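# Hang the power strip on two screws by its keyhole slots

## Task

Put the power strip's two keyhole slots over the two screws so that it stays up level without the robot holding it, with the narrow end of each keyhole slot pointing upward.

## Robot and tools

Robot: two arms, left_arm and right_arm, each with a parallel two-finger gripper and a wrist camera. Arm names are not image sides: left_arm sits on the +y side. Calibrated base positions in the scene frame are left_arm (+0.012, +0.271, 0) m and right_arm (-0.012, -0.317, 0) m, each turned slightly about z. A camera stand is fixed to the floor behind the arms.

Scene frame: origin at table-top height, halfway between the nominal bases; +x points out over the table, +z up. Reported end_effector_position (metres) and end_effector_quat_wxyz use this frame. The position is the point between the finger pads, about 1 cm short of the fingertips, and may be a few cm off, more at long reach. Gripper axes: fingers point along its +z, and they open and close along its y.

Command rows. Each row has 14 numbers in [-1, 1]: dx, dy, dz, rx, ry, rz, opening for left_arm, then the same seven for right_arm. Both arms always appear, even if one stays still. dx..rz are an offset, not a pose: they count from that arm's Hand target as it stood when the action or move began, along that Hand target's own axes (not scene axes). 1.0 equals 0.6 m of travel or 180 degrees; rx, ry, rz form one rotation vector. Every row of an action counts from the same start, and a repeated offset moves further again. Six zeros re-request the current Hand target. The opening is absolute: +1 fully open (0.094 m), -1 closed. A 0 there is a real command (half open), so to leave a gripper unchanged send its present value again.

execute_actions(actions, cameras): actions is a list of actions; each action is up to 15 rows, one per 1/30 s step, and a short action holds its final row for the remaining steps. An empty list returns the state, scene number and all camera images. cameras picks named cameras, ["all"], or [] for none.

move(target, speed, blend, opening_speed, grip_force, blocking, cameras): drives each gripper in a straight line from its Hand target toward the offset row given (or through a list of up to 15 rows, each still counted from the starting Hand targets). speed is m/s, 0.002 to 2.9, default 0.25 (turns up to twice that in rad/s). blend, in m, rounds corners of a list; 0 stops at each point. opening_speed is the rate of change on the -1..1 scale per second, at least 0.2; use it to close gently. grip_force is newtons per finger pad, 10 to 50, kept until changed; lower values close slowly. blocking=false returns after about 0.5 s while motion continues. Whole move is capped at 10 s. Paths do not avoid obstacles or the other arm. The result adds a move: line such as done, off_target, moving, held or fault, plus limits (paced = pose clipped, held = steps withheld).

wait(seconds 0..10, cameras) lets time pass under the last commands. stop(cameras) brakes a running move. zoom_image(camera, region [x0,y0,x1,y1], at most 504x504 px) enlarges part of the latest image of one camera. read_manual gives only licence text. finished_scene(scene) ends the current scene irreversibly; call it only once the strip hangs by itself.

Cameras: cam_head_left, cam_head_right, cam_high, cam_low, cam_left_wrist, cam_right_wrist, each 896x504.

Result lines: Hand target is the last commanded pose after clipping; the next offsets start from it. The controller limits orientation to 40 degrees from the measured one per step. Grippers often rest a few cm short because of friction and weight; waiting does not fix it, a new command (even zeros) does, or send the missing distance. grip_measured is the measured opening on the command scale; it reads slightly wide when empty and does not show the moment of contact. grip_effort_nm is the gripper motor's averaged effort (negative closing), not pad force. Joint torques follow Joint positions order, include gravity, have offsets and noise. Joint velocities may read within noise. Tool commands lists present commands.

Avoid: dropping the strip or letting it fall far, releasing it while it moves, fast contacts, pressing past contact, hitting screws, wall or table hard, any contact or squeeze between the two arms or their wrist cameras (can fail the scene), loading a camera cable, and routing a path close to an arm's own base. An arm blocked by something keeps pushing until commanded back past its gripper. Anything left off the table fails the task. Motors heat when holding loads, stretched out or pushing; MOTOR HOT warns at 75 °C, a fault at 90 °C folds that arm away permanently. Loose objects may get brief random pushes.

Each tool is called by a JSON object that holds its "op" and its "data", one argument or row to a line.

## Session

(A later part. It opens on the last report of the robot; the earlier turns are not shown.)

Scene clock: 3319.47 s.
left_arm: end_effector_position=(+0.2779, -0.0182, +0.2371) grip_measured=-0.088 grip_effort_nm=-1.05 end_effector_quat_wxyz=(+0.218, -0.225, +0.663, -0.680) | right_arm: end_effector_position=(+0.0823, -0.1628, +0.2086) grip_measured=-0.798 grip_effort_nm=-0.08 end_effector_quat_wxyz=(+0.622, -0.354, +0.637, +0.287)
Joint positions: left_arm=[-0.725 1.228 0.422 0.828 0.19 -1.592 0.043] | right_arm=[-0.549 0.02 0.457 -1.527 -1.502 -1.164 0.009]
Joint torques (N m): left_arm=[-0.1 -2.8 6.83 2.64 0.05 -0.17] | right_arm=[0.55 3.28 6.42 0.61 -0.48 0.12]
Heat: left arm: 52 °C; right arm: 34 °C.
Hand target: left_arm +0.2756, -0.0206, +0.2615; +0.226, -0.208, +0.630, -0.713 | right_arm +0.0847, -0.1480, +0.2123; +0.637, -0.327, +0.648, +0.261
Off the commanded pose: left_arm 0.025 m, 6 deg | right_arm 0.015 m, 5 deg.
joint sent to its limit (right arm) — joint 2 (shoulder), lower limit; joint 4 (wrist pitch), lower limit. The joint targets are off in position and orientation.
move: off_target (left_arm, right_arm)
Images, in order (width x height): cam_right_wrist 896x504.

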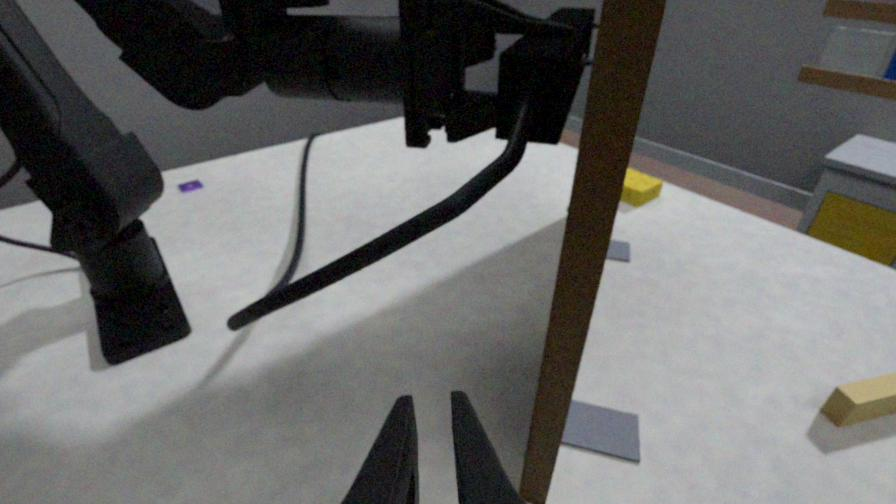

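{"op": "move", "data": {
  "target": [
    [0,-0.035,-0.01,0.0,0.005,0.00,-0.16,0,0,0,0,0,0,-0.8]
  ],
  "speed": 0.05
}}

{"op": "move", "data": {
  "target": [
    [0,-0.005,0,0,0.0,0.00,-0.16,0,0,0,0,0,0,-0.8]
  ],
  "speed": 0.05,
  "cameras": ["cam_right_wrist"]
}}

{"op": "zoom_image", "data": {
  "camera": "cam_right_wrist",
  "region": [480, 0, 660, 160]
}}

Scene clock: 3330.17 s.
left_arm: end_effector_position=(+0.2730, -0.0136, +0.2490) grip_measured=-0.088 grip_effort_nm=-1.05 end_effector_quat_wxyz=(+0.216, -0.216, +0.657, -0.689) | right_arm: end_effector_position=(+0.0823, -0.1628, +0.2086) grip_measured=-0.798 grip_effort_nm=-0.08 end_effector_quat_wxyz=(+0.622, -0.354, +0.637, +0.287)
Joint positions: left_arm=[-0.712 1.177 0.422 0.8 0.22 -1.595 0.043] | right_arm=[-0.549 0.02 0.457 -1.527 -1.502 -1.164 0.009]
Joint torques (N m): left_arm=[0.5 -5.61 9.78 1.62 0.12 -0.16] | right_arm=[0.65 3.22 6.37 0.64 -0.5 0.12]
Heat: left arm: 53 °C; right arm: 34 °C.
Hand target: left_arm +0.2709, -0.0136, +0.2817; +0.221, -0.203, +0.632, -0.715 | right_arm +0.0847, -0.1480, +0.2123; +0.637, -0.327, +0.648, +0.261
Off the commanded pose: left_arm 0.033 m, 4 deg | right_arm 0.015 m, 5 deg.
joint sent to its limit (right arm) — joint 2 (shoulder), lower limit; joint 4 (wrist pitch), lower limit. The joint targets are off in position and orientation.
move: off_target (left_arm, right_arm)

Scene clock: 3331.17 s.
left_arm: end_effector_position=(+0.2721, -0.0130, +0.2480) grip_measured=-0.088 grip_effort_nm=-1.05 end_effector_quat_wxyz=(+0.214, -0.218, +0.660, -0.687) | right_arm: end_effector_position=(+0.0823, -0.1628, +0.2086) grip_measured=-0.798 grip_effort_nm=-0.08 end_effector_quat_wxyz=(+0.622, -0.354, +0.637, +0.287)
Joint positions: left_arm=[-0.712 1.168 0.422 0.783 0.221 -1.595 0.043] | right_arm=[-0.549 0.02 0.457 -1.527 -1.502 -1.164 0.009]
Joint torques (N m): left_arm=[0.53 -5.79 10.37 1.59 0.13 -0.18] | right_arm=[0.61 3.26 6.23 0.6 -0.47 0.1]
Heat: left arm: 53 °C; right arm: 34 °C.
Hand target: left_arm +0.2707, -0.0133, +0.2847; +0.221, -0.203, +0.632, -0.715 | right_arm +0.0847, -0.1480, +0.2123; +0.637, -0.327, +0.648, +0.261
Off the commanded pose: left_arm 0.037 m, 5 deg | right_arm 0.015 m, 5 deg.
joint sent to its limit (right arm) — joint 2 (shoulder), lower limit; joint 4 (wrist pitch), lower limit. The joint targets are off in position and orientation.
move: off_target (left_arm, right_arm)
Images, in order (width x height): cam_right_wrist 896x504.

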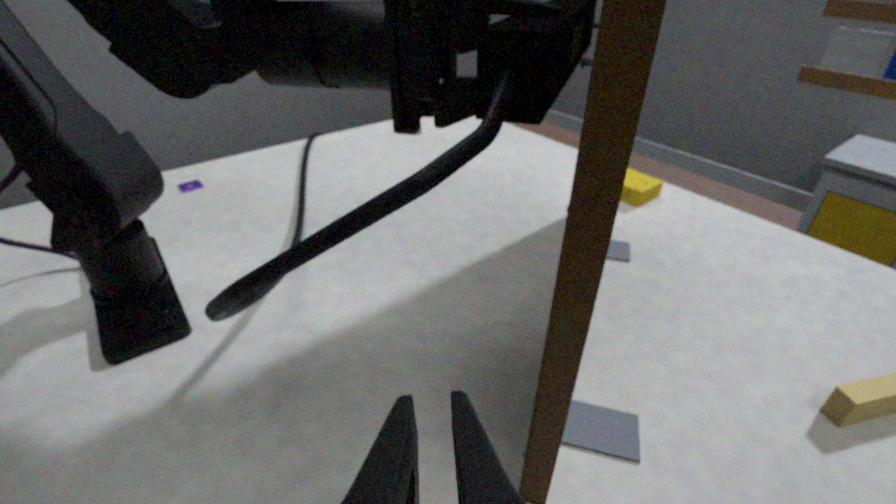

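Scaled by 2.800.

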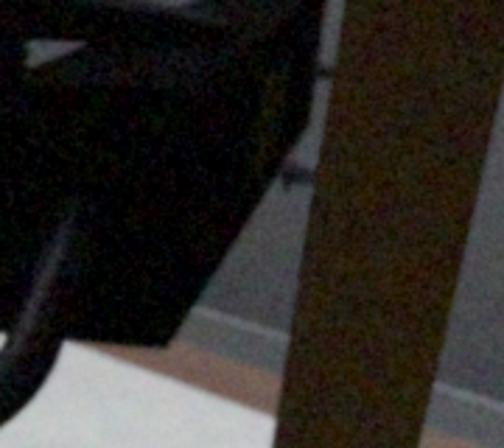

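{"op": "move", "data": {
  "target": [
    [0,-0.006,0.012,0.0,0.0,0.00,-0.16,0,0,0,0,0,0,-0.8]
  ],
  "speed": 0.05,
  "cameras": ["cam_right_wrist"]
}}

{"op": "zoom_image", "data": {
  "camera": "cam_right_wrist",
  "region": [480, 0, 660, 160]
}}

Scene clock: 3335.60 s.
left_arm: end_effector_position=(+0.2739, -0.0146, +0.2547) grip_measured=-0.088 grip_effort_nm=-1.05 end_effector_quat_wxyz=(+0.216, -0.216, +0.657, -0.690) | right_arm: end_effector_position=(+0.0823, -0.1628, +0.2086) grip_measured=-0.798 grip_effort_nm=-0.08 end_effector_quat_wxyz=(+0.622, -0.354, +0.637, +0.287)
Joint positions: left_arm=[-0.712 1.168 0.442 0.772 0.221 -1.595 0.043] | right_arm=[-0.549 0.02 0.457 -1.527 -1.502 -1.164 0.009]
Joint torques (N m): left_arm=[0.18 -4.16 11.3 1.62 0.04 -0.15] | right_arm=[0.59 3.28 6.32 0.6 -0.48 0.1]
Heat: left arm: 51 °C; right arm: 34 °C.
Hand target: left_arm +0.2745, -0.0187, +0.2891; +0.221, -0.203, +0.632, -0.715 | right_arm +0.0847, -0.1480, +0.2123; +0.637, -0.327, +0.648, +0.261
Off the commanded pose: left_arm 0.035 m, 4 deg | right_arm 0.015 m, 5 deg.
joint sent to its limit (right arm) — joint 2 (shoulder), lower limit; joint 4 (wrist pitch), lower limit. The joint targets are off in position and orientation.
move: off_target (left_arm, right_arm)
Images, in order (width x height): cam_right_wrist 896x504.

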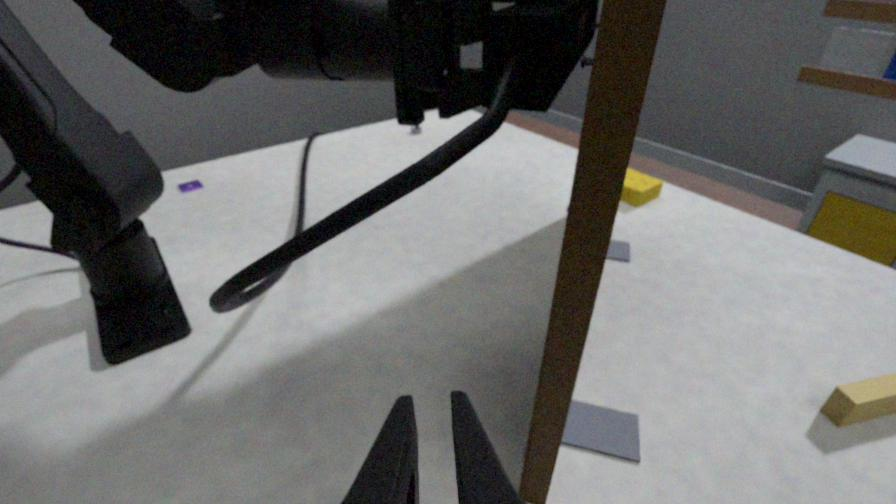

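Scaled by 2.800.

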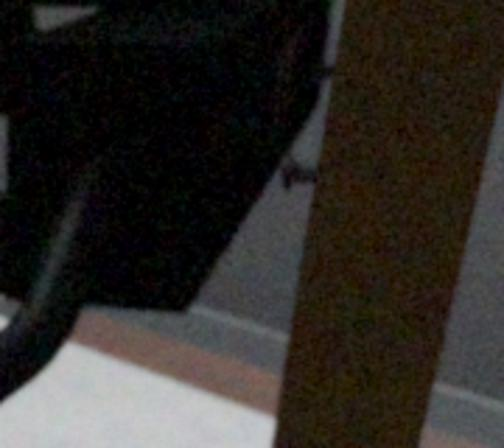

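{"op": "move", "data": {
  "target": [
    [0,0.003,0.008,0.0,0.0,0.00,-0.16,0,0,0,0,0,0,-0.8]
  ],
  "speed": 0.05
}}

{"op": "move", "data": {
  "target": [
    [0,0.003,0.004,0.0,0.0,0.00,-0.16,0,0,0,0,0,0,-0.8]
  ],
  "speed": 0.05
}}

{"op": "move", "data": {
  "target": [
    [0,0.003,0.004,0.0,0.0,0.00,-0.16,0,0,0,0,0,0,-0.8]
  ],
  "speed": 0.05,
  "cameras": ["cam_right_wrist"]
}}

{"op": "zoom_image", "data": {
  "camera": "cam_right_wrist",
  "region": [480, 0, 660, 160]
}}

Scene clock: 3343.37 s.
left_arm: end_effector_position=(+0.2751, -0.0157, +0.2547) grip_measured=-0.088 grip_effort_nm=-1.05 end_effector_quat_wxyz=(+0.215, -0.216, +0.657, -0.689) | right_arm: end_effector_position=(+0.0823, -0.1628, +0.2086) grip_measured=-0.798 grip_effort_nm=-0.08 end_effector_quat_wxyz=(+0.622, -0.354, +0.637, +0.287)
Joint positions: left_arm=[-0.712 1.176 0.448 0.772 0.221 -1.595 0.043] | right_arm=[-0.549 0.02 0.457 -1.527 -1.502 -1.164 0.009]
Joint torques (N m): left_arm=[-0.28 -2.88 11.66 1.79 0.03 -0.16] | right_arm=[0.62 3.26 6.26 0.64 -0.47 0.15]
Heat: left arm: 52 °C; right arm: 34 °C.
Hand target: left_arm +0.2774, -0.0228, +0.2879; +0.221, -0.203, +0.632, -0.715 | right_arm +0.0847, -0.1480, +0.2123; +0.637, -0.327, +0.648, +0.261
Off the commanded pose: left_arm 0.034 m, 4 deg | right_arm 0.015 m, 5 deg.
joint sent to its limit (right arm) — joint 2 (shoulder), lower limit; joint 4 (wrist pitch), lower limit. The joint targets are off in position and orientation.
move: off_target (left_arm, right_arm)

Scene clock: 3344.37 s.
left_arm: end_effector_position=(+0.2772, -0.0161, +0.2528) grip_measured=-0.088 grip_effort_nm=-1.05 end_effector_quat_wxyz=(+0.216, -0.219, +0.658, -0.687) | right_arm: end_effector_position=(+0.0823, -0.1628, +0.2086) grip_measured=-0.798 grip_effort_nm=-0.09 end_effector_quat_wxyz=(+0.622, -0.354, +0.637, +0.287)
Joint positions: left_arm=[-0.712 1.185 0.451 0.772 0.215 -1.595 0.043] | right_arm=[-0.549 0.02 0.457 -1.527 -1.502 -1.164 0.009]
Joint torques (N m): left_arm=[-0.55 -2.63 11.49 1.92 0.05 -0.13] | right_arm=[0.66 3.34 6.3 0.62 -0.48 0.1]
Heat: left arm: 52 °C; right arm: 34 °C.
Hand target: left_arm +0.2789, -0.0250, +0.2864; +0.221, -0.203, +0.632, -0.715 | right_arm +0.0847, -0.1480, +0.2123; +0.637, -0.327, +0.648, +0.261
Off the commanded pose: left_arm 0.035 m, 5 deg | right_arm 0.015 m, 5 deg.
joint sent to its limit (right arm) — joint 2 (shoulder), lower limit; joint 4 (wrist pitch), lower limit. The joint targets are off in position and orientation.
move: off_target (left_arm, right_arm)

Scene clock: 3345.37 s.
left_arm: end_effector_position=(+0.2805, -0.0166, +0.2499) grip_measured=-0.088 grip_effort_nm=-1.05 end_effector_quat_wxyz=(+0.218, -0.225, +0.660, -0.683) | right_arm: end_effector_position=(+0.0823, -0.1628, +0.2086) grip_measured=-0.798 grip_effort_nm=-0.08 end_effector_quat_wxyz=(+0.622, -0.354, +0.637, +0.287)
Joint positions: left_arm=[-0.712 1.199 0.455 0.772 0.204 -1.595 0.043] | right_arm=[-0.549 0.02 0.457 -1.527 -1.502 -1.164 0.009]
Joint torques (N m): left_arm=[-0.58 -2.48 11.26 2.07 0.15 -0.15] | right_arm=[0.55 3.21 6.42 0.63 -0.48 0.11]
Heat: left arm: 52 °C; right arm: 34 °C.
Hand target: left_arm +0.2803, -0.0271, +0.2849; +0.221, -0.202, +0.632, -0.715 | right_arm +0.0847, -0.1480, +0.2123; +0.637, -0.327, +0.648, +0.261
Off the commanded pose: left_arm 0.037 m, 6 deg | right_arm 0.015 m, 5 deg.
joint sent to its limit (right arm) — joint 2 (shoulder), lower limit; joint 4 (wrist pitch), lower limit. The joint targets are off in position and orientation.
move: off_target (left_arm, right_arm)
Images, in order (width x height): cam_right_wrist 896x504.

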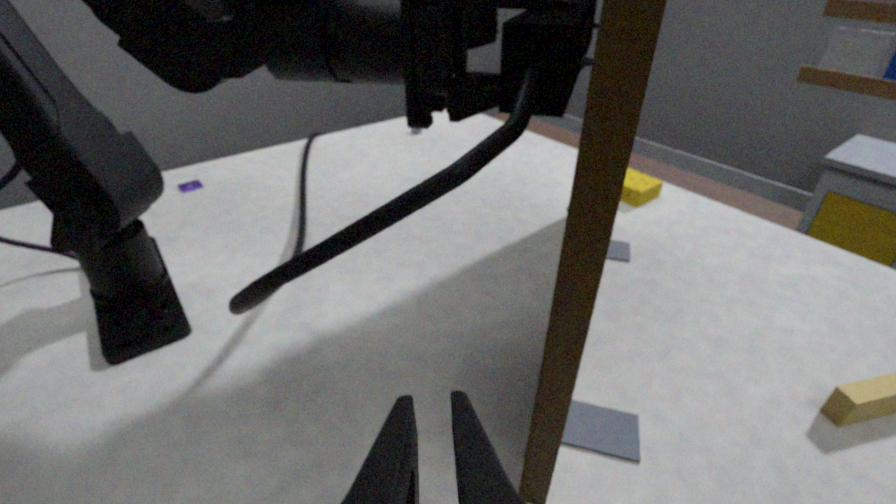

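Scaled by 2.800.

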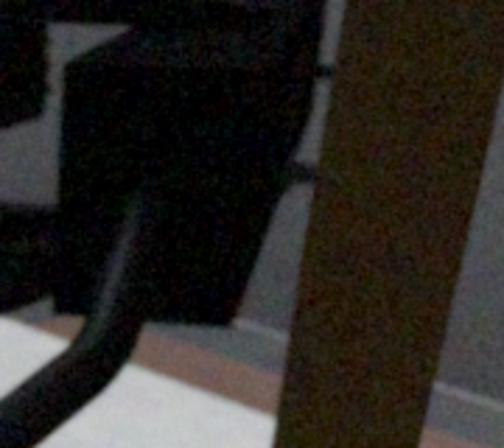

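{"op": "move", "data": {
  "target": [
    [0.006,-0.01,-0.024,0.0,-0.012,0.00,-0.16,0,0,0,0,0,0,-0.8],
    [0.008,-0.01,-0.024,0.0,-0.018,0.00,-0.16,0,0,0,0,0,0,-0.8]
  ],
  "speed": 0.05
}}

{"op": "move", "data": {
  "target": [
    [0.002,-0.005,0.01,0.0,0,0.00,-0.16,0,0,0,0,0,0,-0.8]
  ],
  "speed": 0.05,
  "cameras": ["cam_right_wrist"]
}}

{"op": "zoom_image", "data": {
  "camera": "cam_right_wrist",
  "region": [480, 0, 660, 160]
}}

Scene clock: 3376.87 s.
left_arm: end_effector_position=(+0.2728, -0.0181, +0.2597) grip_measured=-0.088 grip_effort_nm=-1.05 end_effector_quat_wxyz=(+0.230, -0.232, +0.650, -0.686) | right_arm: end_effector_position=(+0.0823, -0.1628, +0.2086) grip_measured=-0.798 grip_effort_nm=-0.08 end_effector_quat_wxyz=(+0.622, -0.354, +0.637, +0.287)
Joint positions: left_arm=[-0.767 1.158 0.455 0.749 0.119 -1.595 0.043] | right_arm=[-0.549 0.02 0.457 -1.527 -1.502 -1.164 0.009]
Joint torques (N m): left_arm=[-0.76 -5.91 8.91 1.67 -0.17 -0.07] | right_arm=[0.62 3.33 6.35 0.61 -0.51 0.12]
Heat: left arm: 52 °C; right arm: 34 °C.
Hand target: left_arm +0.2678, -0.0175, +0.2891; +0.239, -0.223, +0.625, -0.709 | right_arm +0.0847, -0.1480, +0.2123; +0.637, -0.327, +0.648, +0.261
Off the commanded pose: left_arm 0.030 m, 4 deg | right_arm 0.015 m, 5 deg.
joint sent to its limit (right arm) — joint 2 (shoulder), lower limit; joint 4 (wrist pitch), lower limit. The joint targets are off in position and orientation.
move: off_target (left_arm, right_arm)

Scene clock: 3377.87 s.
left_arm: end_effector_position=(+0.2718, -0.0193, +0.2576) grip_measured=-0.088 grip_effort_nm=-1.05 end_effector_quat_wxyz=(+0.229, -0.234, +0.653, -0.683) | right_arm: end_effector_position=(+0.0823, -0.1628, +0.2086) grip_measured=-0.798 grip_effort_nm=-0.09 end_effector_quat_wxyz=(+0.622, -0.354, +0.637, +0.287)
Joint positions: left_arm=[-0.774 1.158 0.455 0.741 0.111 -1.595 0.043] | right_arm=[-0.549 0.02 0.457 -1.527 -1.502 -1.164 0.009]
Joint torques (N m): left_arm=[-0.8 -4.67 10.91 1.63 -0.18 -0.07] | right_arm=[0.58 3.18 6.38 0.63 -0.51 0.12]
Heat: left arm: 52 °C; right arm: 34 °C.
Hand target: left_arm +0.2704, -0.0226, +0.2929; +0.239, -0.223, +0.625, -0.709 | right_arm +0.0847, -0.1480, +0.2123; +0.637, -0.327, +0.648, +0.261
Off the commanded pose: left_arm 0.035 m, 5 deg | right_arm 0.015 m, 5 deg.
joint sent to its limit (right arm) — joint 2 (shoulder), lower limit; joint 4 (wrist pitch), lower limit. The joint targets are off in position and orientation.
move: off_target (left_arm, right_arm)
Images, in order (width x height): cam_right_wrist 896x504.

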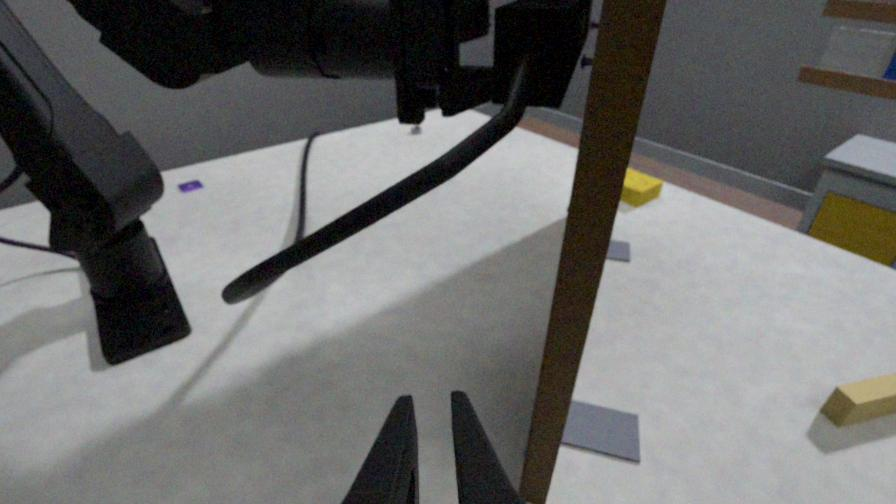

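Scaled by 2.800.

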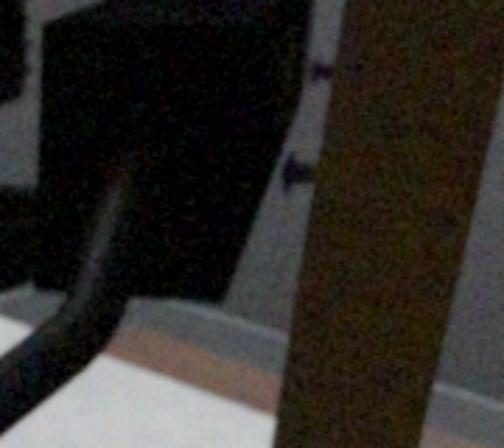

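{"op": "move", "data": {
  "target": [
    [0,0.024,0.0,0.0,-0.004,0.003,-0.16,0,0,0,0,0,0,-0.8]
  ],
  "speed": 0.05
}}

{"op": "move", "data": {
  "target": [
    [0,0.006,0.0,0.0,0,0,-0.16,0,0,0,0,0,0,-0.8]
  ],
  "speed": 0.05
}}

Scene clock: 3384.03 s.
left_arm: end_effector_position=(+0.2736, -0.0216, +0.2502) grip_measured=-0.088 grip_effort_nm=-1.05 end_effector_quat_wxyz=(+0.232, -0.240, +0.658, -0.675) | right_arm: end_effector_position=(+0.0823, -0.1628, +0.2086) grip_measured=-0.798 grip_effort_nm=-0.08 end_effector_quat_wxyz=(+0.622, -0.354, +0.637, +0.287)
Joint positions: left_arm=[-0.787 1.177 0.455 0.741 0.086 -1.592 0.043] | right_arm=[-0.549 0.02 0.457 -1.527 -1.502 -1.164 0.009]
Joint torques (N m): left_arm=[-0.75 -3.17 7.83 2.46 -0.17 0.06] | right_arm=[0.61 3.12 6.37 0.61 -0.48 0.09]
Heat: left arm: 52 °C; right arm: 34 °C.
Hand target: left_arm +0.2713, -0.0241, +0.2786; +0.246, -0.224, +0.625, -0.706 | right_arm +0.0847, -0.1480, +0.2123; +0.637, -0.327, +0.648, +0.261
Off the commanded pose: left_arm 0.029 m, 6 deg | right_arm 0.015 m, 5 deg.
joint sent to its limit (right arm) — joint 2 (shoulder), lower limit; joint 4 (wrist pitch), lower limit. The joint targets are off in position and orientation.
move: off_target (left_arm, right_arm)

Scene clock: 3385.03 s.
left_arm: end_effector_position=(+0.2746, -0.0223, +0.2468) grip_measured=-0.088 grip_effort_nm=-1.05 end_effector_quat_wxyz=(+0.230, -0.242, +0.661, -0.672) | right_arm: end_effector_position=(+0.0823, -0.1628, +0.2086) grip_measured=-0.798 grip_effort_nm=-0.08 end_effector_quat_wxyz=(+0.622, -0.354, +0.637, +0.287)
Joint positions: left_arm=[-0.787 1.187 0.455 0.741 0.085 -1.592 0.043] | right_arm=[-0.549 0.02 0.457 -1.527 -1.502 -1.164 0.009]
Joint torques (N m): left_arm=[-0.88 -3.22 7.06 2.65 -0.16 0.03] | right_arm=[0.68 3.34 6.32 0.62 -0.5 0.09]
Heat: left arm: 52 °C; right arm: 34 °C.
Hand target: left_arm +0.2715, -0.0245, +0.2750; +0.246, -0.224, +0.625, -0.706 | right_arm +0.0847, -0.1480, +0.2123; +0.637, -0.327, +0.648, +0.261
Off the commanded pose: left_arm 0.028 m, 6 deg | right_arm 0.015 m, 5 deg.
joint sent to its limit (right arm) — joint 2 (shoulder), lower limit; joint 4 (wrist pitch), lower limit. The joint targets are off in position and orientation.
move: off_target (left_arm, right_arm)

{"op": "move", "data": {
  "target": [
    [0,-0.012,0.004,0.006,-0.002,0.0045,-0.16,0,0,0,0,0,0,-0.8]
  ],
  "speed": 0.05,
  "cameras": ["cam_right_wrist"]
}}

{"op": "zoom_image", "data": {
  "camera": "cam_right_wrist",
  "region": [480, 0, 660, 160]
}}

Scene clock: 3390.70 s.
left_arm: end_effector_position=(+0.2745, -0.0225, +0.2468) grip_measured=-0.088 grip_effort_nm=-1.05 end_effector_quat_wxyz=(+0.237, -0.240, +0.662, -0.670) | right_arm: end_effector_position=(+0.0823, -0.1628, +0.2086) grip_measured=-0.798 grip_effort_nm=-0.08 end_effector_quat_wxyz=(+0.622, -0.354, +0.637, +0.287)
Joint positions: left_arm=[-0.793 1.187 0.455 0.741 0.073 -1.579 0.043] | right_arm=[-0.549 0.02 0.457 -1.527 -1.502 -1.164 0.009]
Joint torques (N m): left_arm=[-0.81 -3.23 8.01 2.7 -0.15 0.06] | right_arm=[0.57 3.33 6.27 0.59 -0.46 0.11]
Heat: left arm: 51 °C; right arm: 34 °C.
Hand target: left_arm +0.2725, -0.0256, +0.2825; +0.255, -0.220, +0.619, -0.710 | right_arm +0.0847, -0.1480, +0.2123; +0.637, -0.327, +0.648, +0.261
Off the commanded pose: left_arm 0.036 m, 7 deg | right_arm 0.015 m, 5 deg.
joint sent to its limit (right arm) — joint 2 (shoulder), lower limit; joint 4 (wrist pitch), lower limit. The joint targets are off in position and orientation.
move: off_target (left_arm, right_arm)
Images, in order (width x height): cam_right_wrist 896x504.

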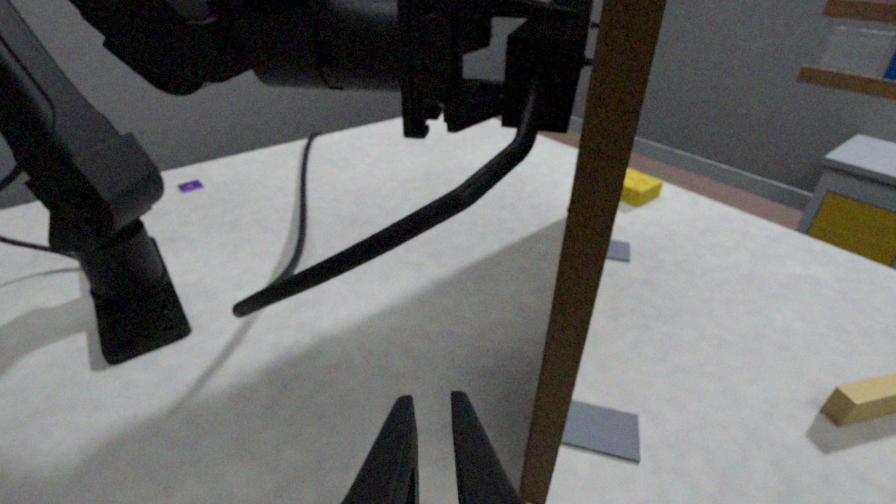

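Scaled by 2.800.

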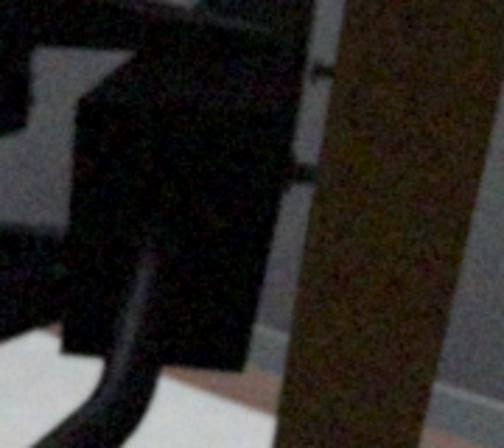

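{"op": "move", "data": {
  "target": [
    [0,-0.008,0.004,0.003,0.002,0,-0.16,0,0,0,0,0,0,-0.8]
  ],
  "speed": 0.05
}}

{"op": "move", "data": {
  "target": [
    [0,-0.004,0.003,0.0,0,0,-0.16,0,0,0,0,0,0,-0.8]
  ],
  "speed": 0.05
}}

{"op": "move", "data": {
  "target": [
    [0,-0.004,0.002,0.0,0,0,-0.16,0,0,0,0,0,0,-0.8]
  ],
  "speed": 0.05
}}

{"op": "move", "data": {
  "target": [
    [0,-0.004,0.002,0.0,0,0,-0.16,0,0,0,0,0,0,-0.8]
  ],
  "speed": 0.05
}}

Scene clock: 3398.33 s.
left_arm: end_effector_position=(+0.2745, -0.0225, +0.2468) grip_measured=-0.088 grip_effort_nm=-1.05 end_effector_quat_wxyz=(+0.237, -0.240, +0.662, -0.670) | right_arm: end_effector_position=(+0.0823, -0.1628, +0.2086) grip_measured=-0.798 grip_effort_nm=-0.08 end_effector_quat_wxyz=(+0.622, -0.354, +0.637, +0.287)
Joint positions: left_arm=[-0.793 1.187 0.455 0.741 0.073 -1.579 0.043] | right_arm=[-0.549 0.02 0.457 -1.527 -1.502 -1.164 0.009]
Joint torques (N m): left_arm=[-0.49 -3.14 8.96 2.73 -0.03 0.04] | right_arm=[0.69 3.29 6.41 0.63 -0.49 0.13]
Heat: left arm: 51 °C; right arm: 34 °C.
Hand target: left_arm +0.2736, -0.0270, +0.2875; +0.254, -0.216, +0.616, -0.713 | right_arm +0.0847, -0.1480, +0.2123; +0.637, -0.327, +0.648, +0.261
Off the commanded pose: left_arm 0.041 m, 8 deg | right_arm 0.015 m, 5 deg.
joint sent to its limit (right arm) — joint 2 (shoulder), lower limit; joint 4 (wrist pitch), lower limit. The joint targets are off in position and orientation.
move: off_target (left_arm, right_arm)

Scene clock: 3399.33 s.
left_arm: end_effector_position=(+0.2745, -0.0225, +0.2468) grip_measured=-0.088 grip_effort_nm=-1.05 end_effector_quat_wxyz=(+0.237, -0.240, +0.662, -0.670) | right_arm: end_effector_position=(+0.0823, -0.1628, +0.2086) grip_measured=-0.798 grip_effort_nm=-0.08 end_effector_quat_wxyz=(+0.622, -0.354, +0.637, +0.287)
Joint positions: left_arm=[-0.793 1.187 0.455 0.741 0.073 -1.579 0.043] | right_arm=[-0.549 0.02 0.457 -1.527 -1.502 -1.164 0.009]
Joint torques (N m): left_arm=[-0.46 -3.17 9.85 2.63 -0.05 0.02] | right_arm=[0.53 3.29 6.39 0.62 -0.46 0.11]
Heat: left arm: 51 °C; right arm: 34 °C.
Hand target: left_arm +0.2745, -0.0281, +0.2902; +0.254, -0.216, +0.616, -0.713 | right_arm +0.0847, -0.1480, +0.2123; +0.637, -0.327, +0.648, +0.261
Off the commanded pose: left_arm 0.044 m, 8 deg | right_arm 0.015 m, 5 deg.
joint sent to its limit (right arm) — joint 2 (shoulder), lower limit; joint 4 (wrist pitch), lower limit. The joint targets are off in position and orientation.
move: off_target (left_arm, right_arm)

Scene clock: 3400.33 s.
left_arm: end_effector_position=(+0.2745, -0.0225, +0.2468) grip_measured=-0.088 grip_effort_nm=-1.05 end_effector_quat_wxyz=(+0.237, -0.240, +0.662, -0.670) | right_arm: end_effector_position=(+0.0823, -0.1628, +0.2086) grip_measured=-0.798 grip_effort_nm=-0.09 end_effector_quat_wxyz=(+0.622, -0.354, +0.637, +0.287)
Joint positions: left_arm=[-0.793 1.187 0.455 0.741 0.073 -1.579 0.043] | right_arm=[-0.549 0.02 0.457 -1.527 -1.502 -1.164 0.009]
Joint torques (N m): left_arm=[-0.51 -3.4 10.52 2.49 -0.04 0.02] | right_arm=[0.72 3.22 6.35 0.61 -0.5 0.13]
Heat: left arm: 51 °C; right arm: 34 °C.
Hand target: left_arm +0.2750, -0.0287, +0.2927; +0.254, -0.216, +0.616, -0.713 | right_arm +0.0847, -0.1480, +0.2123; +0.637, -0.327, +0.648, +0.261
Off the commanded pose: left_arm 0.046 m, 8 deg | right_arm 0.015 m, 5 deg.
joint sent to its limit (right arm) — joint 2 (shoulder), lower limit; joint 4 (wrist pitch), lower limit. The joint targets are off in position and orientation.
move: off_target (left_arm, right_arm)

Scene clock: 3401.33 s.
left_arm: end_effector_position=(+0.2745, -0.0225, +0.2468) grip_measured=-0.088 grip_effort_nm=-1.05 end_effector_quat_wxyz=(+0.237, -0.240, +0.662, -0.670) | right_arm: end_effector_position=(+0.0823, -0.1628, +0.2086) grip_measured=-0.798 grip_effort_nm=-0.08 end_effector_quat_wxyz=(+0.622, -0.354, +0.637, +0.287)
Joint positions: left_arm=[-0.793 1.187 0.455 0.741 0.073 -1.579 0.043] | right_arm=[-0.549 0.02 0.457 -1.527 -1.502 -1.164 0.009]
Joint torques (N m): left_arm=[-0.49 -3.58 11.23 2.39 -0.06 0.04] | right_arm=[0.55 3.3 6.42 0.63 -0.48 0.11]
Heat: left arm: 51 °C; right arm: 34 °C.
Hand target: left_arm +0.2755, -0.0294, +0.2953; +0.254, -0.216, +0.616, -0.713 | right_arm +0.0847, -0.1480, +0.2123; +0.637, -0.327, +0.648, +0.261
Off the commanded pose: left_arm 0.049 m, 8 deg | right_arm 0.015 m, 5 deg.
joint sent to its limit (right arm) — joint 2 (shoulder), lower limit; joint 4 (wrist pitch), lower limit. The joint targets are off in position and orientation.
move: off_target (left_arm, right_arm)

{"op": "move", "data": {
  "target": [
    [0,-0.003,0.001,0.0,0,0,-0.16,0,0,0,0,0,0,-0.8]
  ],
  "speed": 0.05
}}

{"op": "move", "data": {
  "target": [
    [0,-0.003,0.001,0.0,0,0,-0.16,0,0,0,0,0,0,-0.8]
  ],
  "speed": 0.05
}}

{"op": "move", "data": {
  "target": [
    [0,-0.002,0.001,0.0,0,0,-0.16,0,0,0,0,0,0,-0.8]
  ],
  "speed": 0.05
}}

{"op": "move", "data": {
  "target": [
    [0,-0.002,0.001,0.0,0,0,-0.16,0,0,0,0,0,0,-0.8]
  ],
  "speed": 0.05
}}

{"op": "move", "data": {
  "target": [
    [0,-0.002,0.001,0.0,0,0,-0.16,0,0,0,0,0,0,-0.8]
  ],
  "speed": 0.05
}}

{"op": "move", "data": {
  "target": [
    [0,-0.002,0.001,0.0,0,0,-0.16,0,0,0,0,0,0,-0.8]
  ],
  "speed": 0.05
}}

Scene clock: 3411.23 s.
left_arm: end_effector_position=(+0.2745, -0.0225, +0.2468) grip_measured=-0.088 grip_effort_nm=-1.05 end_effector_quat_wxyz=(+0.237, -0.240, +0.662, -0.670) | right_arm: end_effector_position=(+0.0823, -0.1628, +0.2086) grip_measured=-0.798 grip_effort_nm=-0.08 end_effector_quat_wxyz=(+0.622, -0.354, +0.637, +0.287)
Joint positions: left_arm=[-0.793 1.187 0.455 0.741 0.073 -1.579 0.043] | right_arm=[-0.549 0.02 0.457 -1.527 -1.502 -1.164 0.009]
Joint torques (N m): left_arm=[-0.51 -3.81 11.74 2.29 -0.04 0.03] | right_arm=[0.51 3.3 6.23 0.58 -0.47 0.11]
Heat: left arm: 51 °C; right arm: 34 °C.
Hand target: left_arm +0.2757, -0.0297, +0.2971; +0.254, -0.216, +0.616, -0.713 | right_arm +0.0847, -0.1480, +0.2123; +0.637, -0.327, +0.648, +0.261
Off the commanded pose: left_arm 0.051 m, 8 deg | right_arm 0.015 m, 5 deg.
joint sent to its limit (right arm) — joint 2 (shoulder), lower limit; joint 4 (wrist pitch), lower limit. The joint targets are off in position and orientation.
move: off_target (left_arm, right_arm)

Scene clock: 3412.23 s.
left_arm: end_effector_position=(+0.2747, -0.0228, +0.2483) grip_measured=-0.088 grip_effort_nm=-1.05 end_effector_quat_wxyz=(+0.238, -0.239, +0.661, -0.671) | right_arm: end_effector_position=(+0.0823, -0.1628, +0.2086) grip_measured=-0.798 grip_effort_nm=-0.09 end_effector_quat_wxyz=(+0.622, -0.354, +0.637, +0.287)
Joint positions: left_arm=[-0.793 1.187 0.458 0.741 0.073 -1.578 0.043] | right_arm=[-0.549 0.02 0.457 -1.527 -1.502 -1.164 0.009]
Joint torques (N m): left_arm=[-0.66 -4.04 12.08 2.2 -0.05 0.03] | right_arm=[0.58 3.17 6.35 0.6 -0.5 0.1]
Heat: left arm: 52 °C; right arm: 34 °C.
Hand target: left_arm +0.2759, -0.0299, +0.2990; +0.254, -0.216, +0.616, -0.713 | right_arm +0.0847, -0.1480, +0.2123; +0.637, -0.327, +0.648, +0.261
Off the commanded pose: left_arm 0.051 m, 8 deg | right_arm 0.015 m, 5 deg.
joint sent to its limit (right arm) — joint 2 (shoulder), lower limit; joint 4 (wrist pitch), lower limit. The joint targets are off in position and orientation.
move: off_target (left_arm, right_arm)

Scene clock: 3413.23 s.
left_arm: end_effector_position=(+0.2747, -0.0228, +0.2483) grip_measured=-0.088 grip_effort_nm=-1.05 end_effector_quat_wxyz=(+0.238, -0.239, +0.661, -0.671) | right_arm: end_effector_position=(+0.0823, -0.1628, +0.2086) grip_measured=-0.798 grip_effort_nm=-0.08 end_effector_quat_wxyz=(+0.622, -0.354, +0.637, +0.287)
Joint positions: left_arm=[-0.793 1.187 0.458 0.741 0.073 -1.578 0.043] | right_arm=[-0.549 0.02 0.457 -1.527 -1.502 -1.164 0.009]
Joint torques (N m): left_arm=[-0.54 -4.15 12.4 2.13 -0.06 0.02] | right_arm=[0.66 3.29 6.39 0.62 -0.49 0.12]
Heat: left arm: 52 °C; right arm: 34 °C.
Hand target: left_arm +0.2762, -0.0303, +0.3003; +0.254, -0.216, +0.616, -0.713 | right_arm +0.0847, -0.1480, +0.2123; +0.637, -0.327, +0.648, +0.261
Off the commanded pose: left_arm 0.053 m, 8 deg | right_arm 0.015 m, 5 deg.
joint sent to its limit (right arm) — joint 2 (shoulder), lower limit; joint 4 (wrist pitch), lower limit. The joint targets are off in position and orientation.
move: off_target (left_arm, right_arm)

Scene clock: 3414.23 s.
left_arm: end_effector_position=(+0.2747, -0.0228, +0.2483) grip_measured=-0.088 grip_effort_nm=-1.05 end_effector_quat_wxyz=(+0.238, -0.239, +0.661, -0.671) | right_arm: end_effector_position=(+0.0823, -0.1628, +0.2086) grip_measured=-0.798 grip_effort_nm=-0.08 end_effector_quat_wxyz=(+0.622, -0.354, +0.637, +0.287)
Joint positions: left_arm=[-0.793 1.187 0.458 0.741 0.073 -1.577 0.043] | right_arm=[-0.549 0.02 0.457 -1.527 -1.502 -1.164 0.009]
Joint torques (N m): left_arm=[-0.58 -4.26 12.74 2.09 -0.08 0] | right_arm=[0.59 3.18 6.22 0.58 -0.51 0.11]
Heat: left arm: 52 °C; right arm: 34 °C.
Hand target: left_arm +0.2764, -0.0306, +0.3016; +0.254, -0.216, +0.616, -0.713 | right_arm +0.0847, -0.1480, +0.2123; +0.637, -0.327, +0.648, +0.261
Off the commanded pose: left_arm 0.054 m, 8 deg | right_arm 0.015 m, 5 deg.
joint sent to its limit (right arm) — joint 2 (shoulder), lower limit; joint 4 (wrist pitch), lower limit. The joint targets are off in position and orientation.
move: off_target (left_arm, right_arm)

Scene clock: 3415.23 s.
left_arm: end_effector_position=(+0.2747, -0.0228, +0.2483) grip_measured=-0.088 grip_effort_nm=-1.05 end_effector_quat_wxyz=(+0.238, -0.239, +0.661, -0.671) | right_arm: end_effector_position=(+0.0823, -0.1628, +0.2086) grip_measured=-0.798 grip_effort_nm=-0.08 end_effector_quat_wxyz=(+0.622, -0.354, +0.637, +0.287)
Joint positions: left_arm=[-0.793 1.187 0.458 0.741 0.073 -1.577 0.043] | right_arm=[-0.549 0.02 0.457 -1.527 -1.502 -1.164 0.009]
Joint torques (N m): left_arm=[-0.65 -4.42 13.11 2.01 -0.09 0] | right_arm=[0.62 3.19 6.34 0.6 -0.49 0.11]
Heat: left arm: 52 °C; right arm: 34 °C.
Hand target: left_arm +0.2767, -0.0309, +0.3028; +0.254, -0.216, +0.616, -0.713 | right_arm +0.0847, -0.1480, +0.2123; +0.637, -0.327, +0.648, +0.261
Off the commanded pose: left_arm 0.055 m, 8 deg | right_arm 0.015 m, 5 deg.
joint sent to its limit (right arm) — joint 2 (shoulder), lower limit; joint 4 (wrist pitch), lower limit. The joint targets are off in position and orientation.
move: off_target (left_arm, right_arm)

Scene clock: 3416.23 s.
left_arm: end_effector_position=(+0.2747, -0.0228, +0.2482) grip_measured=-0.088 grip_effort_nm=-1.05 end_effector_quat_wxyz=(+0.238, -0.238, +0.661, -0.670) | right_arm: end_effector_position=(+0.0823, -0.1628, +0.2086) grip_measured=-0.798 grip_effort_nm=-0.08 end_effector_quat_wxyz=(+0.622, -0.354, +0.637, +0.287)
Joint positions: left_arm=[-0.793 1.187 0.458 0.741 0.073 -1.576 0.043] | right_arm=[-0.549 0.02 0.457 -1.527 -1.502 -1.164 0.009]
Joint torques (N m): left_arm=[-0.64 -4.57 13.42 1.96 -0.06 0] | right_arm=[0.66 3.19 6.34 0.62 -0.48 0.11]
Heat: left arm: 52 °C; right arm: 34 °C.
Hand target: left_arm +0.2770, -0.0312, +0.3040; +0.254, -0.216, +0.617, -0.713 | right_arm +0.0847, -0.1480, +0.2123; +0.637, -0.327, +0.648, +0.261
Off the commanded pose: left_arm 0.057 m, 8 deg | right_arm 0.015 m, 5 deg.
joint sent to its limit (right arm) — joint 2 (shoulder), lower limit; joint 4 (wrist pitch), lower limit. The joint targets are off in position and orientation.
move: off_target (left_arm, right_arm)

{"op": "move", "data": {
  "target": [
    [0,-0.005,0.001,0.0,0,0,-0.16,0,0,0,0,0,0,-0.8]
  ],
  "speed": 0.05
}}

{"op": "move", "data": {
  "target": [
    [0,-0.005,0.001,0.0,0,0,-0.16,0,0,0,0,0,0,-0.8]
  ],
  "speed": 0.05,
  "cameras": ["cam_right_wrist"]
}}

{"op": "zoom_image", "data": {
  "camera": "cam_right_wrist",
  "region": [480, 0, 660, 160]
}}

Scene clock: 3421.93 s.
left_arm: end_effector_position=(+0.2750, -0.0231, +0.2484) grip_measured=-0.088 grip_effort_nm=-1.05 end_effector_quat_wxyz=(+0.238, -0.239, +0.662, -0.670) | right_arm: end_effector_position=(+0.0823, -0.1628, +0.2086) grip_measured=-0.798 grip_effort_nm=-0.09 end_effector_quat_wxyz=(+0.622, -0.354, +0.637, +0.287)
Joint positions: left_arm=[-0.793 1.187 0.462 0.736 0.073 -1.576 0.043] | right_arm=[-0.549 0.02 0.457 -1.527 -1.502 -1.164 0.009]
Joint torques (N m): left_arm=[-0.58 -5.2 13.96 1.83 -0.06 0] | right_arm=[0.55 3.33 6.37 0.62 -0.46 0.1]
Heat: left arm: 54 °C; right arm: 34 °C.
Hand target: left_arm +0.2770, -0.0314, +0.3072; +0.254, -0.216, +0.616, -0.713 | right_arm +0.0847, -0.1480, +0.2123; +0.637, -0.327, +0.648, +0.261
Off the commanded pose: left_arm 0.059 m, 8 deg | right_arm 0.015 m, 5 deg.
joint sent to its limit (right arm) — joint 2 (shoulder), lower limit; joint 4 (wrist pitch), lower limit. The joint targets are off in position and orientation.
move: off_target (left_arm, right_arm)

Scene clock: 3422.93 s.
left_arm: end_effector_position=(+0.2749, -0.0230, +0.2494) grip_measured=-0.088 grip_effort_nm=-1.05 end_effector_quat_wxyz=(+0.237, -0.239, +0.664, -0.667) | right_arm: end_effector_position=(+0.0823, -0.1628, +0.2086) grip_measured=-0.798 grip_effort_nm=-0.09 end_effector_quat_wxyz=(+0.622, -0.354, +0.637, +0.287)
Joint positions: left_arm=[-0.793 1.179 0.469 0.713 0.073 -1.576 0.043] | right_arm=[-0.549 0.02 0.457 -1.527 -1.502 -1.164 0.009]
Joint torques (N m): left_arm=[-0.61 -4.94 14.08 1.9 -0.06 -0.02] | right_arm=[0.43 3.28 6.31 0.62 -0.5 0.14]
Heat: left arm: 54 °C; right arm: 34 °C.
Hand target: left_arm +0.2771, -0.0315, +0.3102; +0.254, -0.216, +0.617, -0.713 | right_arm +0.0847, -0.1480, +0.2123; +0.637, -0.327, +0.648, +0.261
Off the commanded pose: left_arm 0.061 m, 8 deg | right_arm 0.015 m, 5 deg.
joint sent to its limit (right arm) — joint 2 (shoulder), lower limit; joint 4 (wrist pitch), lower limit. The joint targets are off in position and orientation.
move: off_target (left_arm, right_arm)
Images, in order (width x height): cam_right_wrist 896x504.

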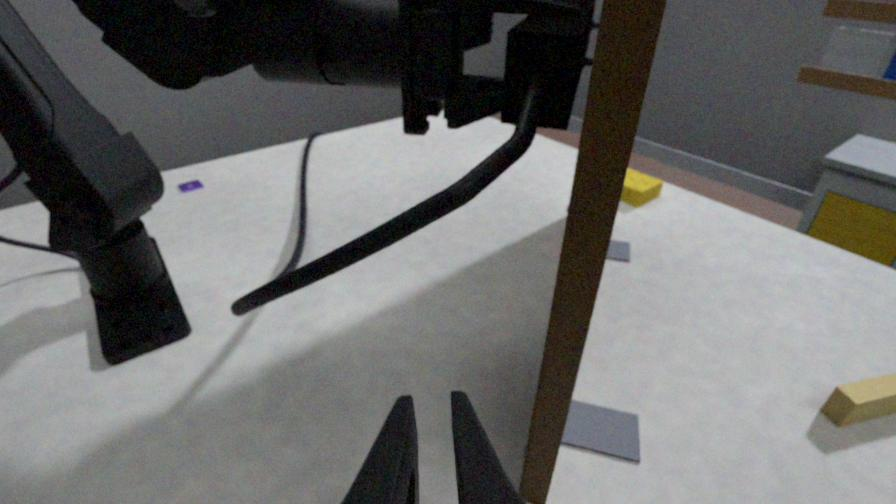

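Scaled by 2.800.

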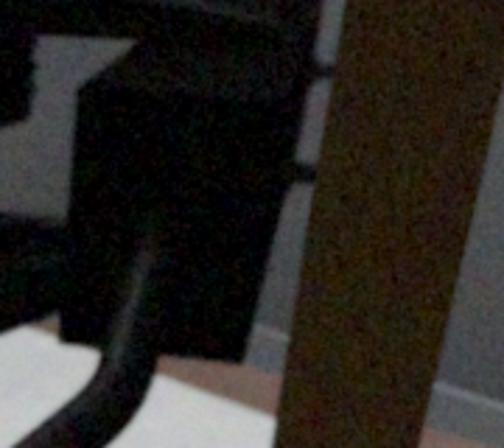

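{"op": "move", "data": {
  "target": [
    [0,0.02,-0.03,0.004,0.0,0,-0.16,0,0,0,0,0,0,-0.8],
    [0,0.02,-0.03,0.006,-0.024,0,-0.16,0,0,0,0,0,0,-0.8]
  ],
  "speed": 0.05
}}

{"op": "move", "data": {
  "target": [
    [0,0.0,0.004,0,0,0,-0.16,0,0,0,0,0,0,-0.8]
  ],
  "speed": 0.05,
  "cameras": ["cam_right_wrist"]
}}

{"op": "zoom_image", "data": {
  "camera": "cam_right_wrist",
  "region": [480, 0, 660, 160]
}}

Scene clock: 3447.67 s.
left_arm: end_effector_position=(+0.2733, -0.0232, +0.2523) grip_measured=-0.088 grip_effort_nm=-1.05 end_effector_quat_wxyz=(+0.259, -0.257, +0.655, -0.662) | right_arm: end_effector_position=(+0.0823, -0.1628, +0.2086) grip_measured=-0.798 grip_effort_nm=-0.08 end_effector_quat_wxyz=(+0.622, -0.354, +0.637, +0.287)
Joint positions: left_arm=[-0.85 1.17 0.469 0.712 -0.044 -1.571 0.043] | right_arm=[-0.549 0.02 0.457 -1.527 -1.502 -1.164 0.009]
Joint torques (N m): left_arm=[-0.79 -5.75 6.9 2.82 -0.26 0.01] | right_arm=[0.58 3.28 6.41 0.6 -0.5 0.11]
Heat: left arm: 57 °C; right arm: 34 °C.
Hand target: left_arm +0.2671, -0.0190, +0.2957; +0.279, -0.241, +0.600, -0.710 | right_arm +0.0847, -0.1480, +0.2123; +0.637, -0.327, +0.648, +0.261
Off the commanded pose: left_arm 0.044 m, 9 deg | right_arm 0.015 m, 5 deg.
joint sent to its limit (right arm) — joint 2 (shoulder), lower limit; joint 4 (wrist pitch), lower limit. The joint targets are off in position and orientation.
move: off_target (left_arm, right_arm)

Scene clock: 3448.67 s.
left_arm: end_effector_position=(+0.2734, -0.0230, +0.2525) grip_measured=-0.088 grip_effort_nm=-1.05 end_effector_quat_wxyz=(+0.260, -0.257, +0.654, -0.662) | right_arm: end_effector_position=(+0.0823, -0.1628, +0.2086) grip_measured=-0.798 grip_effort_nm=-0.08 end_effector_quat_wxyz=(+0.622, -0.354, +0.637, +0.287)
Joint positions: left_arm=[-0.85 1.17 0.469 0.712 -0.045 -1.571 0.043] | right_arm=[-0.549 0.02 0.457 -1.527 -1.502 -1.164 0.009]
Joint torques (N m): left_arm=[-0.77 -5 7.46 2.81 -0.25 0.02] | right_arm=[0.53 3.37 6.34 0.6 -0.49 0.1]
Heat: left arm: 56 °C; right arm: 34 °C.
Hand target: left_arm +0.2687, -0.0207, +0.2960; +0.279, -0.241, +0.600, -0.710 | right_arm +0.0847, -0.1480, +0.2123; +0.637, -0.327, +0.648, +0.261
Off the commanded pose: left_arm 0.044 m, 9 deg | right_arm 0.015 m, 5 deg.
joint sent to its limit (right arm) — joint 2 (shoulder), lower limit; joint 4 (wrist pitch), lower limit. The joint targets are off in position and orientation.
move: off_target (left_arm, right_arm)
Images, in order (width x height): cam_right_wrist 896x504.

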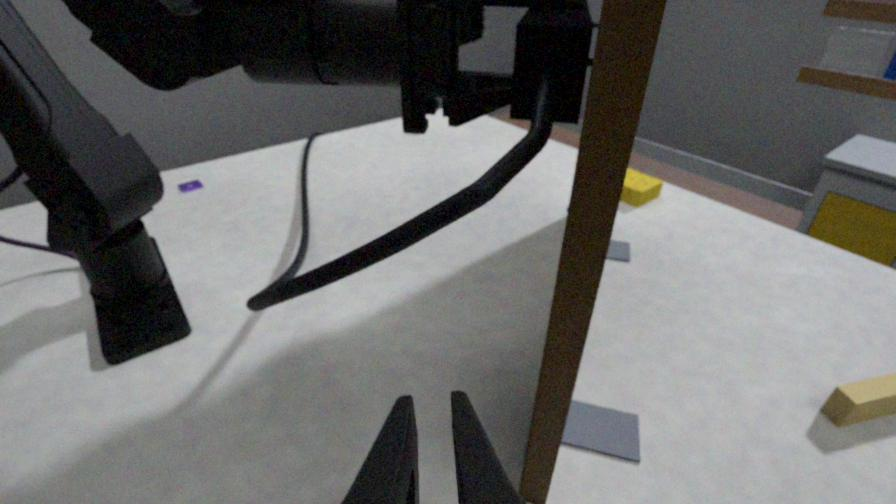

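Scaled by 2.800.

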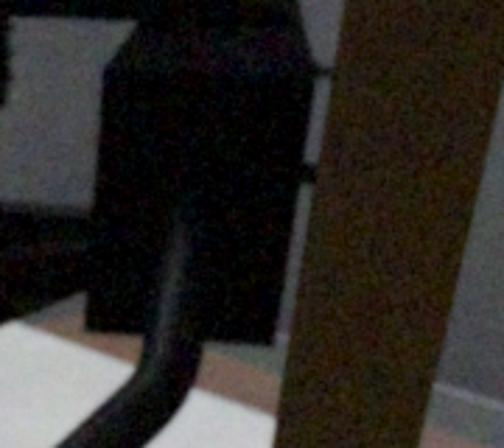

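{"op": "move", "data": {
  "target": [
    [-0.008,0.0,-0.014,0,0,-0.0025,-0.16,0,0,0,0,0,0,-0.8],
    [-0.008,0.0,0.004,0,0,-0.0025,-0.16,0,0,0,0,0,0,-0.8]
  ],
  "speed": 0.05
}}

{"op": "move", "data": {
  "target": [
    [-0.003,0.0,0.004,0,0,0,-0.16,0,0,0,0,0,0,-0.8]
  ],
  "speed": 0.05,
  "cameras": ["cam_right_wrist"]
}}

{"op": "zoom_image", "data": {
  "camera": "cam_right_wrist",
  "region": [480, 0, 660, 160]
}}

Scene clock: 3458.87 s.
left_arm: end_effector_position=(+0.2709, -0.0172, +0.2525) grip_measured=-0.088 grip_effort_nm=-1.05 end_effector_quat_wxyz=(+0.262, -0.258, +0.652, -0.664) | right_arm: end_effector_position=(+0.0823, -0.1628, +0.2086) grip_measured=-0.798 grip_effort_nm=-0.08 end_effector_quat_wxyz=(+0.622, -0.354, +0.637, +0.287)
Joint positions: left_arm=[-0.845 1.142 0.448 0.712 -0.045 -1.571 0.043] | right_arm=[-0.549 0.02 0.457 -1.527 -1.502 -1.164 0.009]
Joint torques (N m): left_arm=[0.58 -2.61 9.47 2.8 0.01 -0.07] | right_arm=[0.54 3.29 6.27 0.62 -0.48 0.13]
Heat: left arm: 55 °C; right arm: 34 °C.
Hand target: left_arm +0.2738, -0.0191, +0.2964; +0.276, -0.243, +0.599, -0.711 | right_arm +0.0847, -0.1480, +0.2123; +0.637, -0.327, +0.648, +0.261
Off the commanded pose: left_arm 0.044 m, 9 deg | right_arm 0.015 m, 5 deg.
joint sent to its limit (right arm) — joint 2 (shoulder), lower limit; joint 4 (wrist pitch), lower limit. The joint targets are off in position and orientation.
move: off_target (left_arm, right_arm)

Scene clock: 3459.87 s.
left_arm: end_effector_position=(+0.2751, -0.0158, +0.2478) grip_measured=-0.088 grip_effort_nm=-1.05 end_effector_quat_wxyz=(+0.264, -0.263, +0.654, -0.658) | right_arm: end_effector_position=(+0.0823, -0.1628, +0.2086) grip_measured=-0.798 grip_effort_nm=-0.09 end_effector_quat_wxyz=(+0.622, -0.354, +0.637, +0.287)
Joint positions: left_arm=[-0.834 1.156 0.448 0.714 -0.045 -1.571 0.043] | right_arm=[-0.549 0.02 0.457 -1.527 -1.502 -1.164 0.009]
Joint torques (N m): left_arm=[0.53 -3 9.99 2.83 0.12 -0.09] | right_arm=[0.77 3.14 6.38 0.62 -0.48 0.12]
Heat: left arm: 55 °C; right arm: 34 °C.
Hand target: left_arm +0.2768, -0.0196, +0.2968; +0.276, -0.243, +0.599, -0.711 | right_arm +0.0847, -0.1480, +0.2123; +0.637, -0.327, +0.648, +0.261
Off the commanded pose: left_arm 0.049 m, 9 deg | right_arm 0.015 m, 5 deg.
joint sent to its limit (right arm) — joint 2 (shoulder), lower limit; joint 4 (wrist pitch), lower limit. The joint targets are off in position and orientation.
move: off_target (left_arm, right_arm)
Images, in order (width x height): cam_right_wrist 896x504.

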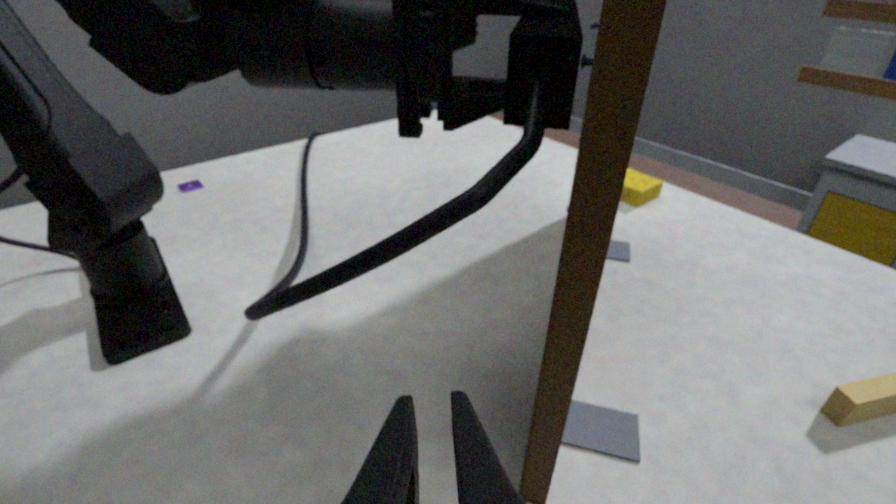

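Scaled by 2.800.

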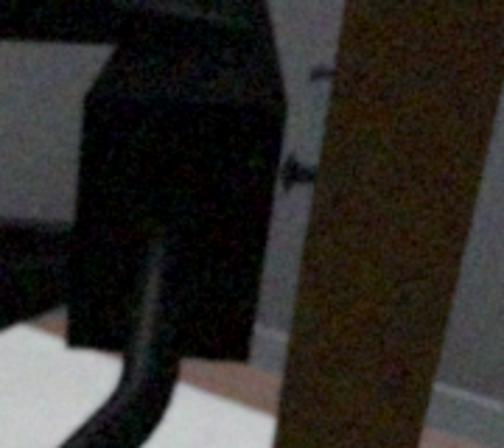

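{"op": "move", "data": {
  "target": [
    [0.009,-0.003,0.010,0,0,0,-0.16,0,0,0,0,0,0,-0.8]
  ],
  "speed": 0.05
}}

{"op": "move", "data": {
  "target": [
    [0.003,-0.002,0.004,0,0,0,-0.16,0,0,0,0,0,0,-0.8]
  ],
  "speed": 0.05,
  "cameras": ["cam_right_wrist"]
}}

{"op": "zoom_image", "data": {
  "camera": "cam_right_wrist",
  "region": [480, 0, 660, 160]
}}

Scene clock: 3466.00 s.
left_arm: end_effector_position=(+0.2747, -0.0188, +0.2423) grip_measured=-0.088 grip_effort_nm=-1.05 end_effector_quat_wxyz=(+0.261, -0.263, +0.660, -0.654) | right_arm: end_effector_position=(+0.0823, -0.1628, +0.2086) grip_measured=-0.798 grip_effort_nm=-0.08 end_effector_quat_wxyz=(+0.622, -0.354, +0.637, +0.287)
Joint positions: left_arm=[-0.84 1.171 0.448 0.715 -0.046 -1.571 0.043] | right_arm=[-0.549 0.02 0.457 -1.527 -1.502 -1.164 0.009]
Joint torques (N m): left_arm=[-0.76 -3.19 11.52 2.81 -0.14 -0.07] | right_arm=[0.79 3.25 6.38 0.63 -0.48 0.11]
Heat: left arm: 56 °C; right arm: 34 °C.
Hand target: left_arm +0.2767, -0.0274, +0.2996; +0.276, -0.243, +0.599, -0.711 | right_arm +0.0847, -0.1480, +0.2123; +0.637, -0.327, +0.648, +0.261
Off the commanded pose: left_arm 0.058 m, 10 deg | right_arm 0.015 m, 5 deg.
joint sent to its limit (right arm) — joint 2 (shoulder), lower limit; joint 4 (wrist pitch), lower limit. The joint targets are off in position and orientation.
move: off_target (left_arm, right_arm)

Scene clock: 3467.00 s.
left_arm: end_effector_position=(+0.2737, -0.0212, +0.2441) grip_measured=-0.088 grip_effort_nm=-1.05 end_effector_quat_wxyz=(+0.260, -0.261, +0.659, -0.655) | right_arm: end_effector_position=(+0.0823, -0.1628, +0.2086) grip_measured=-0.798 grip_effort_nm=-0.09 end_effector_quat_wxyz=(+0.622, -0.354, +0.637, +0.287)
Joint positions: left_arm=[-0.848 1.174 0.454 0.715 -0.049 -1.571 0.043] | right_arm=[-0.549 0.02 0.457 -1.527 -1.502 -1.164 0.009]
Joint torques (N m): left_arm=[-0.84 -2.99 11.82 2.78 -0.18 -0.1] | right_arm=[0.62 3.26 6.39 0.64 -0.47 0.09]
Heat: left arm: 56 °C; right arm: 34 °C.
Hand target: left_arm +0.2769, -0.0302, +0.3012; +0.276, -0.243, +0.599, -0.711 | right_arm +0.0847, -0.1480, +0.2123; +0.637, -0.327, +0.648, +0.261
Off the commanded pose: left_arm 0.058 m, 10 deg | right_arm 0.015 m, 5 deg.
joint sent to its limit (right arm) — joint 2 (shoulder), lower limit; joint 4 (wrist pitch), lower limit. The joint targets are off in position and orientation.
move: off_target (left_arm, right_arm)
Images, in order (width x height): cam_right_wrist 896x504.

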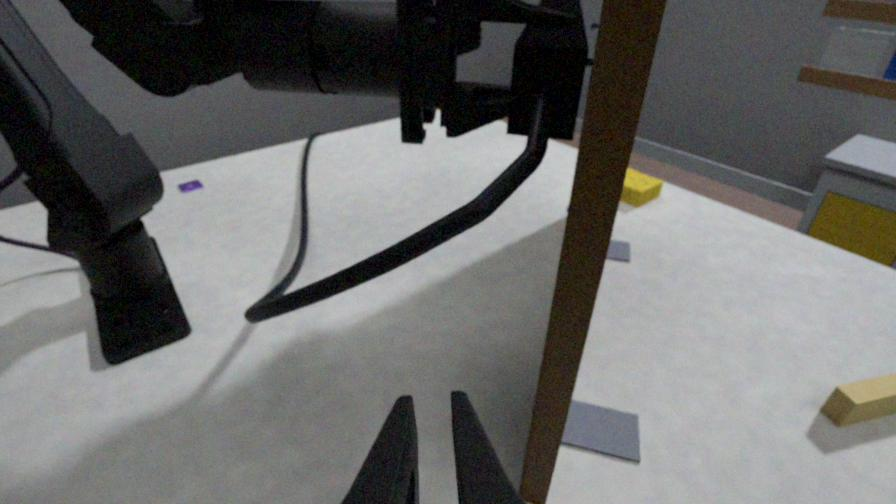

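Scaled by 2.800.

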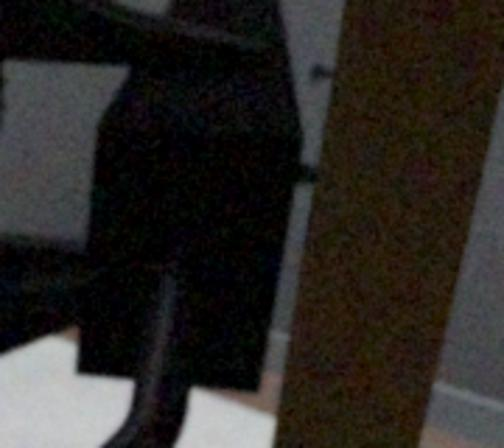

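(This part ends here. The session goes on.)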